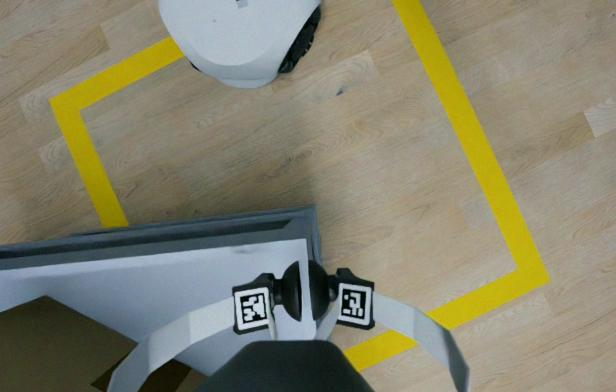

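Emit:
move(
  blocking=false,
  r2={"base": {"translate_m": -0.13, "strafe_m": 0.21}, "joints": {"wrist_roll_rad": 3.46}, "speeds": {"wrist_roll_rad": 0.06}, "pace": "slow", "contact_limits": {"strafe_m": 0.4}},
  cameras=[],
)

Emit:
wait(
  seconds=6,
  cameras=["r2_wrist_camera", "r2_head_camera"],
)

Scene clock: 3686.83 s.
move: r2 moving
r1.base_odometry: x=-1.877 y=+1.625 heading=+2.898
r1.turned_by_wheels: +0.000
r1.turned_by_imu: +0.000
r1.base_tilt: forward=-1.5 right=+1.3
r1.lidar_m: 4.59 2.77 1.99 1.89 1.69 0.25 0.38 1.53 1.70 2.80 2.91 3.94
r1.base_status: not commanded
r1.joint_positions: lift_m=+0.127 arm_m=+0.000 wrist_yaw_rad=+3.092 wrist_pitch_rad=+0.002 wrist_roll_rad=+0.000 gripper_m=+0.056
r1.joint_status: not commanded
r1.measured_speeds: translate_m=+0.000 strafe_m=+0.000 rotate_rad=+0.000 lift_m=+0.000 arm_m=+0.000 wrist_yaw_rad=+0.000 wrist_pitch_rad=+0.000 wrist_roll_rad=+0.000
r1.motor_effort: lift_m=+20(20) arm_m=+4(4) wheel_0=-5(6) wheel_1=+3(4) wheel_2=+3(3)
r1.servo_current: wrist_yaw_rad=39(59) wrist_pitch_rad=39(46) wrist_roll_rad=39(72) gripper_m=46(46)
r1.contact_limits: strafe_m 0.7
r1.hand_pose: x=-0.1128 y=+0.1017 z=+0.3046 quat_wxyz=(+0.025, -0.001, +0.000, +1.000) (m; r1's base frame)
r1.wrist_depth_mm: 136 138 - 291 - - - / 108 138 - 293 - - - / 112 138 244 296 - - - / 133 150 - 297 - - - / - - - 297 - - - / 1182 1205 195 294 189 1138 1118 / 842 759 750 155 741 768 820
r2.base_odometry: x=-3.064 y=-5.452 heading=+2.620
r2.turned_by_wheels: +0.000
r2.turned_by_imu: +0.000
r2.base_tilt: forward=-0.7 right=+0.1
r2.lidar_m: 0.56 1.53 1.12 1.09 1.17 1.67 2.30 2.32 1.75 1.91 0.63 0.54
r2.base_status: translate_m moving; strafe_m moving
r2.joint_positions: lift_m=+0.974 arm_m=+0.420 wrist_yaw_rad=+0.000 wrist_pitch_rad=+1.567 wrist_roll_rad=+3.595 gripper_m=-0.019
r2.joint_status: wrist_roll_rad moving
r2.measured_speeds: translate_m=-0.026 strafe_m=+0.042 rotate_rad=+0.000 lift_m=+0.000 arm_m=+0.000 wrist_yaw_rad=+0.001 wrist_pitch_rad=+0.000 wrist_roll_rad=-0.060
r2.motor_effort: lift_m=+21(21) arm_m=+6(6) wheel_0=-12(17) wheel_1=+4(5) wheel_2=+8(9)
r2.servo_current: wrist_yaw_rad=52(59) wrist_pitch_rad=39(46) wrist_roll_rad=26(78) gripper_m=98(98)
r2.contact_limits: strafe_m 0.4
r2.hand_pose: x=+0.5918 y=-0.0874 z=+0.8636 quat_wxyz=(-0.159, +0.690, -0.159, -0.688) (m; r2's base frame)
r2.wrist_depth_mm: 1098 1098 - 1060 1078 1098 1042 / 1098 1098 1098 1078 1060 1042 1060 / 1098 1098 1078 1078 1060 1078 1060 / 1118 1118 1078 1078 1078 1060 1060 / 307 264 259 246 1078 1060 1060 / 279 - 185 200 182 1060 1060 / 237 253 - - - 1060 1060
pictures: none
No camera images: "cameras" was empty.

Scene clock: 3690.10 s.
earlier move: r2 done
r1.base_odometry: x=-1.877 y=+1.625 heading=+2.898
r1.turned_by_wheels: +0.000
r1.turned_by_imu: +0.000
r1.base_tilt: forward=-1.6 right=+1.3
r1.lidar_m: 4.60 2.76 1.99 1.92 1.69 0.26 0.40 1.52 1.70 2.81 2.89 3.94
r1.base_status: not commanded
r1.joint_positions: lift_m=+0.127 arm_m=+0.000 wrist_yaw_rad=+3.092 wrist_pitch_rad=+0.002 wrist_roll_rad=+0.000 gripper_m=+0.056
r1.joint_status: not commanded
r1.measured_speeds: translate_m=+0.000 strafe_m=+0.000 rotate_rad=+0.000 lift_m=+0.000 arm_m=+0.000 wrist_yaw_rad=+0.000 wrist_pitch_rad=+0.000 wrist_roll_rad=+0.000
r1.motor_effort: lift_m=+20(20) arm_m=+4(4) wheel_0=-5(6) wheel_1=+3(4) wheel_2=+3(3)
r1.servo_current: wrist_yaw_rad=59(65) wrist_pitch_rad=39(52) wrist_roll_rad=52(72) gripper_m=39(46)
r1.contact_limits: strafe_m 0.7
r1.hand_pose: x=-0.1128 y=+0.1017 z=+0.3046 quat_wxyz=(+0.025, -0.001, +0.000, +1.000) (m; r1's base frame)
r1.wrist_depth_mm: 136 138 - 294 - - - / 108 138 - 294 - - - / 112 138 244 293 - - - / 133 150 - 294 - - - / 1983 - - 296 - - - / 1182 1205 195 297 189 1160 1118 / 842 750 759 155 741 768 831
r2.base_odometry: x=-3.056 y=-5.686 heading=+2.621
r2.turned_by_wheels: +0.001
r2.turned_by_imu: +0.000
r2.base_tilt: forward=-0.7 right=+0.1
r2.lidar_m: 0.56 1.28 0.95 0.91 0.97 1.41 2.18 2.27 1.95 1.90 0.80 0.56
r2.base_status: done
r2.joint_positions: lift_m=+0.974 arm_m=+0.420 wrist_yaw_rad=+0.000 wrist_pitch_rad=+1.567 wrist_roll_rad=+3.461 gripper_m=-0.019
r2.joint_status: all done
r2.measured_speeds: translate_m=+0.000 strafe_m=+0.000 rotate_rad=+0.000 lift_m=+0.000 arm_m=+0.000 wrist_yaw_rad=+0.000 wrist_pitch_rad=+0.000 wrist_roll_rad=+0.000
r2.motor_effort: lift_m=+21(21) arm_m=+6(6) wheel_0=-3(17) wheel_1=+5(7) wheel_2=+8(9)
r2.servo_current: wrist_yaw_rad=52(65) wrist_pitch_rad=39(46) wrist_roll_rad=59(85) gripper_m=98(98)
r2.contact_limits: strafe_m 0.4
r2.hand_pose: x=+0.5918 y=-0.0874 z=+0.8636 quat_wxyz=(-0.113, +0.699, -0.112, -0.697) (m; r2's base frame)
r2.wrist_depth_mm: 1098 1098 1098 - 1098 1060 1060 / 1118 1098 1078 1098 1060 1078 1078 / 1098 1078 1078 1078 1060 1042 1060 / 1118 1078 1098 1078 1060 1060 1060 / 1098 1118 603 544 1098 1078 1060 / 1098 230 185 203 179 1060 1060 / 277 - - - - - 1042
wait: 3.27 of 6 s (r2 has come to rest)
pictures: r2_head_camera, r2_wrist_camera
Images, in order (width x height): r2_head_camera 420x560, r2_wrist_camera 616x392.

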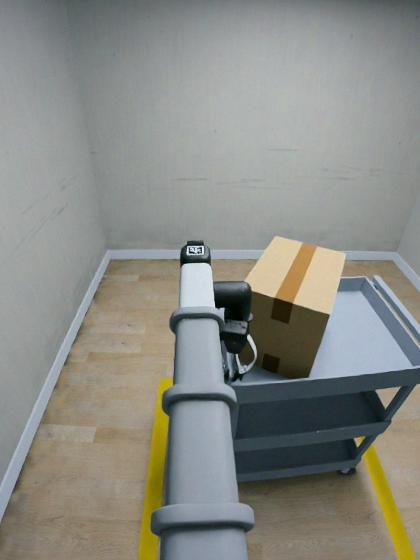

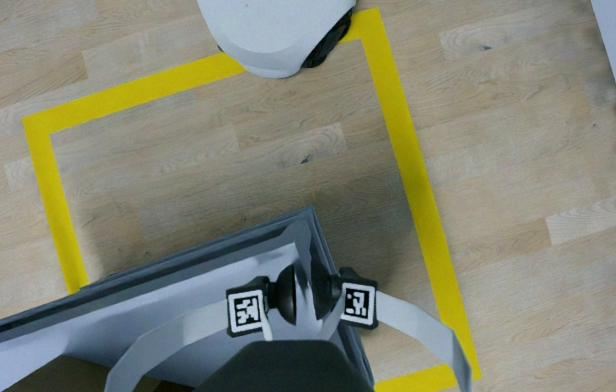

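Emit:
zoom_image(
  camera="r2_wrist_camera",
  region=[180, 180, 420, 392],
)

Emit:
zoom_image(
  camera="r2_head_camera",
  region=[140, 220, 420, 560],
)

Scaled by 2.100.

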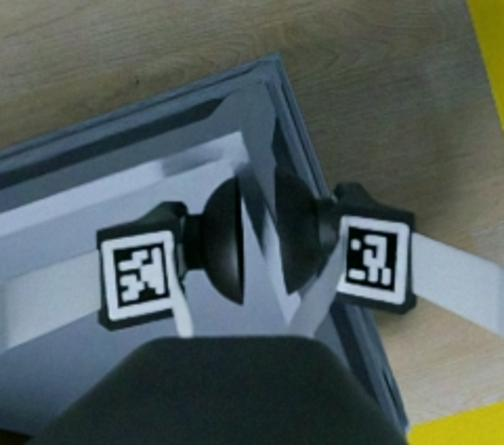

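Scaled by 1.482 from the camera's 420x560 image, which has a finer 1200x1600 frame.

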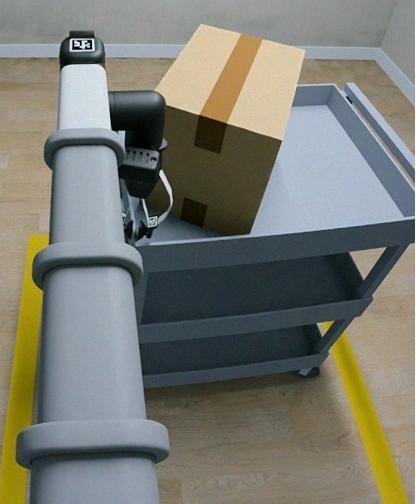

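Emit:
move(
  blocking=false,
  r2={"base": {"translate_m": -0.09, "strafe_m": 0.10}, "joints": {"wrist_roll_rad": 3.36}, "speeds": {"wrist_roll_rad": 0.05}, "pace": "slow", "contact_limits": {"strafe_m": 0.4}},
  cameras=[],
)

Emit:
wait(
  seconds=6,
  cameras=["r2_wrist_camera", "r2_head_camera"],
)

Scene clock: 3736.57 s.
move: r2 moving
r1.base_odometry: x=-1.877 y=+1.625 heading=+2.898
r1.turned_by_wheels: +0.000
r1.turned_by_imu: +0.000
r1.base_tilt: forward=-1.6 right=+1.3
r1.lidar_m: 4.59 2.75 1.98 1.90 1.68 0.25 0.40 1.51 1.71 2.80 2.91 3.95
r1.base_status: not commanded
r1.joint_positions: lift_m=+0.127 arm_m=+0.000 wrist_yaw_rad=+3.092 wrist_pitch_rad=+0.002 wrist_roll_rad=+0.000 gripper_m=+0.056
r1.joint_status: not commanded
r1.measured_speeds: translate_m=+0.000 strafe_m=+0.000 rotate_rad=+0.000 lift_m=+0.000 arm_m=+0.000 wrist_yaw_rad=+0.000 wrist_pitch_rad=+0.000 wrist_roll_rad=+0.000
r1.motor_effort: lift_m=+20(20) arm_m=+4(4) wheel_0=-5(6) wheel_1=+4(4) wheel_2=+3(3)
r1.servo_current: wrist_yaw_rad=46(59) wrist_pitch_rad=39(52) wrist_roll_rad=46(59) gripper_m=39(46)
r1.contact_limits: strafe_m 0.7
r1.hand_pose: x=-0.1128 y=+0.1017 z=+0.3046 quat_wxyz=(+0.025, -0.001, +0.000, +1.000) (m; r1's base frame)
r1.wrist_depth_mm: 136 138 - 293 - - - / 108 138 - 296 - - - / 112 138 241 294 - - - / 133 150 - 294 - - - / 1921 - - 296 - - - / 1182 1182 195 296 189 1138 1118 / 842 741 750 156 741 768 820
r2.base_odometry: x=-3.054 y=-5.698 heading=+2.621
r2.turned_by_wheels: +0.000
r2.turned_by_imu: +0.000
r2.base_tilt: forward=-0.7 right=+0.0
r2.lidar_m: 0.57 1.28 0.93 0.89 0.97 1.34 2.16 2.27 1.98 1.91 0.86 0.58
r2.base_status: translate_m moving; strafe_m moving
r2.joint_positions: lift_m=+0.974 arm_m=+0.420 wrist_yaw_rad=+0.001 wrist_pitch_rad=+1.566 wrist_roll_rad=+3.439 gripper_m=-0.019
r2.joint_status: wrist_roll_rad moving
r2.measured_speeds: translate_m=-0.034 strafe_m=+0.038 rotate_rad=+0.000 lift_m=+0.000 arm_m=+0.000 wrist_yaw_rad=+0.002 wrist_pitch_rad=-0.007 wrist_roll_rad=-0.050
r2.motor_effort: lift_m=+21(21) arm_m=+5(6) wheel_0=-11(14) wheel_1=+4(6) wheel_2=+9(10)
r2.servo_current: wrist_yaw_rad=39(59) wrist_pitch_rad=39(46) wrist_roll_rad=59(72) gripper_m=85(91)
r2.contact_limits: strafe_m 0.4
r2.hand_pose: x=+0.5924 y=-0.0874 z=+0.8636 quat_wxyz=(-0.105, +0.701, -0.104, -0.698) (m; r2's base frame)
r2.wrist_depth_mm: 1098 1098 1078 - 1060 1078 1060 / 1118 1078 1098 1060 1060 1060 1060 / 1098 1118 1098 1060 1078 1078 1078 / 1098 1098 1098 1078 1078 1060 1042 / 1118 1098 569 549 1078 1078 1060 / 564 233 187 203 181 1060 1060 / 281 - - - - 1078 1078
pictures: none
No camera images: "cameras" was empty.

Scene clock: 3738.67 s.
earlier move: r2 done
r1.base_odometry: x=-1.877 y=+1.625 heading=+2.898
r1.turned_by_wheels: +0.000
r1.turned_by_imu: +0.000
r1.base_tilt: forward=-1.6 right=+1.3
r1.lidar_m: 4.60 2.76 1.99 1.91 1.68 0.25 0.37 1.54 1.71 2.82 2.92 3.94
r1.base_status: not commanded
r1.joint_positions: lift_m=+0.127 arm_m=+0.000 wrist_yaw_rad=+3.092 wrist_pitch_rad=+0.002 wrist_roll_rad=+0.000 gripper_m=+0.056
r1.joint_status: not commanded
r1.measured_speeds: translate_m=+0.000 strafe_m=+0.000 rotate_rad=+0.000 lift_m=+0.000 arm_m=+0.000 wrist_yaw_rad=+0.000 wrist_pitch_rad=+0.000 wrist_roll_rad=+0.000
r1.motor_effort: lift_m=+20(20) arm_m=+4(4) wheel_0=-4(6) wheel_1=+4(4) wheel_2=+3(3)
r1.servo_current: wrist_yaw_rad=52(65) wrist_pitch_rad=39(52) wrist_roll_rad=59(72) gripper_m=46(52)
r1.contact_limits: strafe_m 0.7
r1.hand_pose: x=-0.1128 y=+0.1017 z=+0.3046 quat_wxyz=(+0.025, -0.001, +0.000, +1.000) (m; r1's base frame)
r1.wrist_depth_mm: 136 138 - 294 - - - / 108 138 - 296 - - - / 112 138 243 293 - - - / 133 150 - 294 - - - / 1983 - - 297 - - - / 1182 1205 195 297 189 1160 1138 / 854 759 768 155 741 768 820
r2.base_odometry: x=-3.028 y=-5.817 heading=+2.622
r2.turned_by_wheels: +0.001
r2.turned_by_imu: +0.001
r2.base_tilt: forward=-0.7 right=+0.1
r2.lidar_m: 0.59 1.15 0.86 0.81 0.86 1.25 2.09 2.18 2.02 2.00 2.15 0.58
r2.base_status: done
r2.joint_positions: lift_m=+0.974 arm_m=+0.420 wrist_yaw_rad=+0.001 wrist_pitch_rad=+1.565 wrist_roll_rad=+3.361 gripper_m=-0.019
r2.joint_status: all done
r2.measured_speeds: translate_m=+0.000 strafe_m=+0.000 rotate_rad=+0.000 lift_m=+0.000 arm_m=+0.000 wrist_yaw_rad=+0.000 wrist_pitch_rad=+0.000 wrist_roll_rad=+0.000
r2.motor_effort: lift_m=+20(21) arm_m=+5(6) wheel_0=-1(14) wheel_1=+4(7) wheel_2=+8(11)
r2.servo_current: wrist_yaw_rad=46(59) wrist_pitch_rad=39(52) wrist_roll_rad=52(91) gripper_m=85(98)
r2.contact_limits: strafe_m 0.4
r2.hand_pose: x=+0.5925 y=-0.0874 z=+0.8636 quat_wxyz=(-0.077, +0.705, -0.077, -0.701) (m; r2's base frame)
r2.wrist_depth_mm: 1118 1098 1078 - 1060 1060 1078 / 1098 1098 1098 1060 1078 1060 1060 / 1098 1078 1098 1060 1078 1060 1042 / 1098 1098 1078 1078 1078 1078 1060 / 1098 1098 1078 455 1078 1078 1060 / 1118 1118 189 204 181 1060 1060 / 564 - - - - 1078 1060
wait: 2.10 of 6 s (r2 has come to rest)
pictures: r2_head_camera, r2_wrist_camera
Images, in order (width x height): r2_head_camera 420x560, r2_wrist_camera 616x392.

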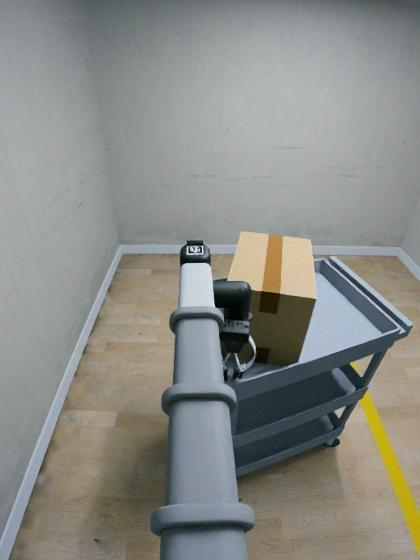

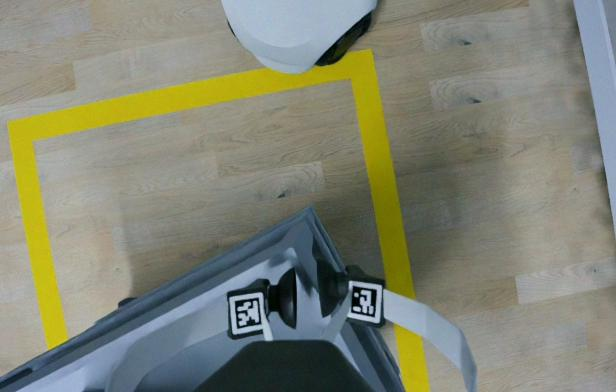

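Emit:
move(
  blocking=false,
  r2={"joints": {"gripper_m": 0.07}},
  cameras=[],
)

Emit:
wait(
  seconds=3,
  cameras=["r2_wrist_camera"],
)

Scene clock: 3774.27 s.
move: r2 moving
r1.base_odometry: x=-1.877 y=+1.625 heading=+2.898
r1.turned_by_wheels: +0.000
r1.turned_by_imu: +0.000
r1.base_tilt: forward=-1.5 right=+1.3
r1.lidar_m: 4.58 2.75 1.99 1.90 1.69 0.25 0.39 1.50 1.70 2.81 2.90 3.94
r1.base_status: not commanded
r1.joint_positions: lift_m=+0.127 arm_m=+0.000 wrist_yaw_rad=+3.092 wrist_pitch_rad=+0.002 wrist_roll_rad=+0.000 gripper_m=+0.056
r1.joint_status: not commanded
r1.measured_speeds: translate_m=+0.000 strafe_m=+0.000 rotate_rad=+0.000 lift_m=+0.000 arm_m=+0.000 wrist_yaw_rad=+0.000 wrist_pitch_rad=+0.000 wrist_roll_rad=+0.000
r1.motor_effort: lift_m=+20(20) arm_m=+4(4) wheel_0=-5(6) wheel_1=+4(4) wheel_2=+3(3)
r1.servo_current: wrist_yaw_rad=52(52) wrist_pitch_rad=46(46) wrist_roll_rad=39(72) gripper_m=39(46)
r1.contact_limits: strafe_m 0.7
r1.hand_pose: x=-0.1128 y=+0.1017 z=+0.3046 quat_wxyz=(+0.025, -0.001, +0.000, +1.000) (m; r1's base frame)
r1.wrist_depth_mm: 136 137 - 294 - - - / 108 138 - 294 - - - / 112 139 244 294 - - - / 134 150 - 296 - - - / 1921 - - 297 - - - / 1205 1205 195 294 190 1160 1138 / 854 759 750 156 741 778 809
r2.base_odometry: x=-3.028 y=-5.817 heading=+2.622
r2.turned_by_wheels: +0.000
r2.turned_by_imu: +0.001
r2.base_tilt: forward=-0.7 right=+0.1
r2.lidar_m: 0.58 1.12 0.84 0.82 0.86 1.23 2.09 2.17 2.04 1.99 2.13 0.61
r2.base_status: not commanded
r2.joint_positions: lift_m=+0.974 arm_m=+0.420 wrist_yaw_rad=+0.001 wrist_pitch_rad=+1.565 wrist_roll_rad=+3.361 gripper_m=+0.005
r2.joint_status: gripper_m moving
r2.measured_speeds: translate_m=+0.000 strafe_m=+0.000 rotate_rad=+0.000 lift_m=+0.001 arm_m=+0.000 wrist_yaw_rad=+0.000 wrist_pitch_rad=+0.000 wrist_roll_rad=+0.000
r2.motor_effort: lift_m=+18(20) arm_m=+5(5) wheel_0=-1(2) wheel_1=+4(4) wheel_2=+9(9)
r2.servo_current: wrist_yaw_rad=46(46) wrist_pitch_rad=39(46) wrist_roll_rad=52(65) gripper_m=72(78)
r2.contact_limits: strafe_m 0.4
r2.hand_pose: x=+0.5925 y=-0.0874 z=+0.8639 quat_wxyz=(-0.077, +0.705, -0.077, -0.701) (m; r2's base frame)
r2.wrist_depth_mm: 1118 1098 1078 - 1060 1060 1078 / 1118 1078 1098 1078 1078 1078 1078 / 1098 1118 1098 1078 1098 1078 1042 / 1118 1118 1098 1098 1078 1060 1078 / 1118 1078 1118 466 1078 1060 1060 / 1118 976 192 205 180 1060 1060 / 564 141 - - - 1060 1078
pictures: none
No camera images: "cameras" was empty.

Scene clock: 3775.40 s.
earlier move: r2 done
r1.base_odometry: x=-1.877 y=+1.625 heading=+2.898
r1.turned_by_wheels: +0.000
r1.turned_by_imu: +0.000
r1.base_tilt: forward=-1.6 right=+1.3
r1.lidar_m: 4.60 2.76 2.01 1.89 1.68 0.25 0.37 1.53 1.69 2.82 2.91 3.94
r1.base_status: not commanded
r1.joint_positions: lift_m=+0.127 arm_m=+0.000 wrist_yaw_rad=+3.092 wrist_pitch_rad=+0.002 wrist_roll_rad=+0.000 gripper_m=+0.056
r1.joint_status: not commanded
r1.measured_speeds: translate_m=+0.000 strafe_m=+0.000 rotate_rad=+0.000 lift_m=+0.000 arm_m=+0.000 wrist_yaw_rad=+0.000 wrist_pitch_rad=+0.000 wrist_roll_rad=+0.000
r1.motor_effort: lift_m=+20(20) arm_m=+4(4) wheel_0=-5(6) wheel_1=+4(4) wheel_2=+3(3)
r1.servo_current: wrist_yaw_rad=39(65) wrist_pitch_rad=46(52) wrist_roll_rad=65(72) gripper_m=46(46)
r1.contact_limits: strafe_m 0.7
r1.hand_pose: x=-0.1128 y=+0.1017 z=+0.3046 quat_wxyz=(+0.025, -0.001, +0.000, +1.000) (m; r1's base frame)
r1.wrist_depth_mm: 136 138 - 293 - - - / 108 138 - 294 - - - / 112 139 243 294 - - - / 134 150 - 296 - - - / - - - 297 - - - / 1182 1205 195 296 189 1160 1118 / 854 750 759 156 741 778 809
r2.base_odometry: x=-3.028 y=-5.817 heading=+2.622
r2.turned_by_wheels: +0.000
r2.turned_by_imu: +0.000
r2.base_tilt: forward=-0.6 right=+0.0
r2.lidar_m: 0.56 1.15 0.83 0.81 0.85 1.23 2.09 2.19 2.01 2.01 2.13 0.59
r2.base_status: not commanded
r2.joint_positions: lift_m=+0.974 arm_m=+0.420 wrist_yaw_rad=+0.001 wrist_pitch_rad=+1.565 wrist_roll_rad=+3.361 gripper_m=+0.070
r2.joint_status: all done
r2.measured_speeds: translate_m=+0.000 strafe_m=+0.000 rotate_rad=+0.000 lift_m=+0.000 arm_m=+0.000 wrist_yaw_rad=+0.000 wrist_pitch_rad=+0.000 wrist_roll_rad=+0.000
r2.motor_effort: lift_m=+16(20) arm_m=+5(5) wheel_0=+0(2) wheel_1=+4(4) wheel_2=+8(9)
r2.servo_current: wrist_yaw_rad=52(59) wrist_pitch_rad=39(52) wrist_roll_rad=52(65) gripper_m=46(111)
r2.contact_limits: strafe_m 0.4
r2.hand_pose: x=+0.5925 y=-0.0874 z=+0.8639 quat_wxyz=(-0.077, +0.705, -0.077, -0.701) (m; r2's base frame)
r2.wrist_depth_mm: 1078 1098 1098 - 1098 1060 1060 / 1098 1078 1078 1098 1078 1078 1060 / 1098 1098 1098 1078 1078 1060 1060 / 1098 1098 1098 1060 1060 1042 1060 / 1098 1098 1118 917 1078 1060 1060 / 1098 1098 193 - 187 1060 1060 / 1118 - - - - 1078 1060
wait: 1.13 of 3 s (r2 has come to rest)
pictures: r2_wrist_camera
Images, in order (width x height): r2_wrist_camera 616x392.

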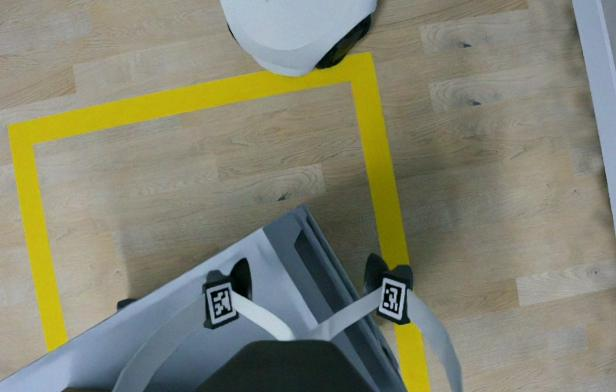

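Emit:
move(
  r2={"joints": {"lift_m": 1.1}},
  blocking=false,
  cameras=[],
)

Emit:
wait(
  seconds=3,
  cameras=["r2_head_camera", "r2_wrist_camera"],
)

Scene clock: 3803.03 s.
move: r2 moving
r1.base_odometry: x=-1.877 y=+1.625 heading=+2.898
r1.turned_by_wheels: +0.000
r1.turned_by_imu: +0.000
r1.base_tilt: forward=-1.6 right=+1.3
r1.lidar_m: 4.59 2.77 2.01 1.92 1.68 0.25 0.38 1.52 1.71 2.81 2.90 3.94
r1.base_status: not commanded
r1.joint_positions: lift_m=+0.127 arm_m=+0.000 wrist_yaw_rad=+3.092 wrist_pitch_rad=+0.002 wrist_roll_rad=+0.000 gripper_m=+0.056
r1.joint_status: not commanded
r1.measured_speeds: translate_m=+0.000 strafe_m=+0.000 rotate_rad=+0.000 lift_m=+0.000 arm_m=+0.000 wrist_yaw_rad=+0.000 wrist_pitch_rad=+0.000 wrist_roll_rad=+0.000
r1.motor_effort: lift_m=+20(20) arm_m=+4(4) wheel_0=-6(6) wheel_1=+4(4) wheel_2=+3(3)
r1.servo_current: wrist_yaw_rad=46(59) wrist_pitch_rad=46(46) wrist_roll_rad=39(59) gripper_m=39(46)
r1.contact_limits: strafe_m 0.7
r1.hand_pose: x=-0.1128 y=+0.1017 z=+0.3046 quat_wxyz=(+0.025, -0.001, +0.000, +1.000) (m; r1's base frame)
r1.wrist_depth_mm: 136 137 - 294 - - - / 108 138 - 294 - - - / 112 139 244 296 - - - / 133 150 - 293 - - - / 1921 - - 297 - - - / 1182 1205 195 296 189 1138 1118 / 854 759 750 155 732 778 820
r2.base_odometry: x=-3.028 y=-5.817 heading=+2.622
r2.turned_by_wheels: +0.000
r2.turned_by_imu: +0.000
r2.base_tilt: forward=-0.7 right=+0.0
r2.lidar_m: 0.55 1.15 0.83 0.81 0.85 1.25 2.08 2.18 2.04 1.98 2.14 0.59
r2.base_status: not commanded
r2.joint_positions: lift_m=+1.012 arm_m=+0.420 wrist_yaw_rad=+0.001 wrist_pitch_rad=+1.567 wrist_roll_rad=+3.361 gripper_m=+0.070
r2.joint_status: lift_m moving
r2.measured_speeds: translate_m=+0.000 strafe_m=+0.000 rotate_rad=+0.000 lift_m=+0.146 arm_m=+0.000 wrist_yaw_rad=+0.000 wrist_pitch_rad=+0.001 wrist_roll_rad=+0.000
r2.motor_effort: lift_m=+19(25) arm_m=+5(5) wheel_0=+1(1) wheel_1=+3(4) wheel_2=+6(8)
r2.servo_current: wrist_yaw_rad=46(52) wrist_pitch_rad=46(46) wrist_roll_rad=46(59) gripper_m=46(59)
r2.contact_limits: strafe_m 0.4
r2.hand_pose: x=+0.5921 y=-0.0874 z=+0.9015 quat_wxyz=(-0.077, +0.704, -0.077, -0.701) (m; r2's base frame)
r2.wrist_depth_mm: 1138 1138 1118 - 1118 1118 1078 / 1138 1118 1138 1098 1118 1118 1118 / 1160 1138 1118 1118 1138 1078 1098 / 1138 1138 1118 1098 1078 1118 1118 / 1118 1118 1138 917 1118 1118 1098 / 1138 1138 189 - 187 1098 1078 / 1138 140 - - - 1098 1098
pictures: none
No camera images: "cameras" was empty.

Scene clock: 3804.10 s.
earlier move: r2 done
r1.base_odometry: x=-1.877 y=+1.625 heading=+2.898
r1.turned_by_wheels: +0.000
r1.turned_by_imu: +0.000
r1.base_tilt: forward=-1.6 right=+1.3
r1.lidar_m: 4.59 2.75 2.02 1.92 1.66 0.26 0.39 1.52 1.73 2.82 2.92 3.94
r1.base_status: not commanded
r1.joint_positions: lift_m=+0.127 arm_m=+0.000 wrist_yaw_rad=+3.092 wrist_pitch_rad=+0.002 wrist_roll_rad=+0.000 gripper_m=+0.056
r1.joint_status: not commanded
r1.measured_speeds: translate_m=+0.000 strafe_m=+0.000 rotate_rad=+0.000 lift_m=+0.000 arm_m=+0.000 wrist_yaw_rad=+0.000 wrist_pitch_rad=+0.000 wrist_roll_rad=+0.000
r1.motor_effort: lift_m=+20(20) arm_m=+4(5) wheel_0=-5(6) wheel_1=+4(4) wheel_2=+3(3)
r1.servo_current: wrist_yaw_rad=39(72) wrist_pitch_rad=33(46) wrist_roll_rad=52(59) gripper_m=46(46)
r1.contact_limits: strafe_m 0.7
r1.hand_pose: x=-0.1128 y=+0.1017 z=+0.3046 quat_wxyz=(+0.025, -0.001, +0.000, +1.000) (m; r1's base frame)
r1.wrist_depth_mm: 136 138 - 293 - - - / 108 138 - 296 - - - / 112 138 243 296 - - - / 133 150 - 294 - - - / 1983 - - 296 - - - / 1205 1205 195 296 189 1160 1118 / 866 759 750 155 750 768 809
r2.base_odometry: x=-3.028 y=-5.817 heading=+2.622
r2.turned_by_wheels: +0.000
r2.turned_by_imu: +0.000
r2.base_tilt: forward=-0.6 right=+0.1
r2.lidar_m: 0.55 1.15 0.87 0.81 0.86 1.23 2.09 2.18 2.06 2.00 2.13 0.60
r2.base_status: not commanded
r2.joint_positions: lift_m=+1.100 arm_m=+0.420 wrist_yaw_rad=+0.001 wrist_pitch_rad=+1.567 wrist_roll_rad=+3.361 gripper_m=+0.070
r2.joint_status: all done
r2.measured_speeds: translate_m=+0.000 strafe_m=+0.000 rotate_rad=+0.000 lift_m=+0.000 arm_m=+0.000 wrist_yaw_rad=+0.000 wrist_pitch_rad=+0.000 wrist_roll_rad=+0.000
r2.motor_effort: lift_m=+21(25) arm_m=+5(5) wheel_0=+0(1) wheel_1=+4(4) wheel_2=+5(8)
r2.servo_current: wrist_yaw_rad=46(52) wrist_pitch_rad=39(52) wrist_roll_rad=52(59) gripper_m=46(59)
r2.contact_limits: strafe_m 0.4
r2.hand_pose: x=+0.5921 y=-0.0874 z=+0.9896 quat_wxyz=(-0.077, +0.704, -0.077, -0.701) (m; r2's base frame)
r2.wrist_depth_mm: 1255 1205 1205 - 1205 1182 1160 / 1229 1229 1229 1205 1205 1205 1182 / 1255 1229 1205 1205 1205 1182 1182 / 1255 1229 1229 1182 1182 1205 1182 / 1229 1229 1205 1205 1205 1182 1182 / 1229 1229 189 - 187 1205 1160 / 1229 154 362 - - 1160 1160
wait: 1.07 of 3 s (r2 has come to rest)
pictures: r2_head_camera, r2_wrist_camera
Images, in order (width x height): r2_head_camera 420x560, r2_wrist_camera 616x392.

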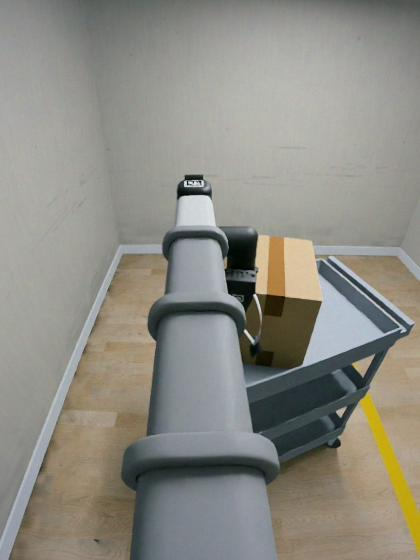

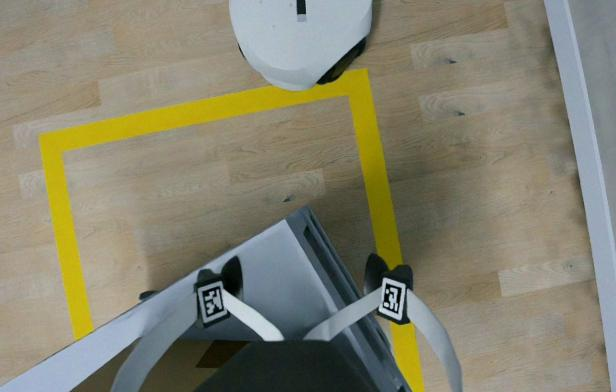

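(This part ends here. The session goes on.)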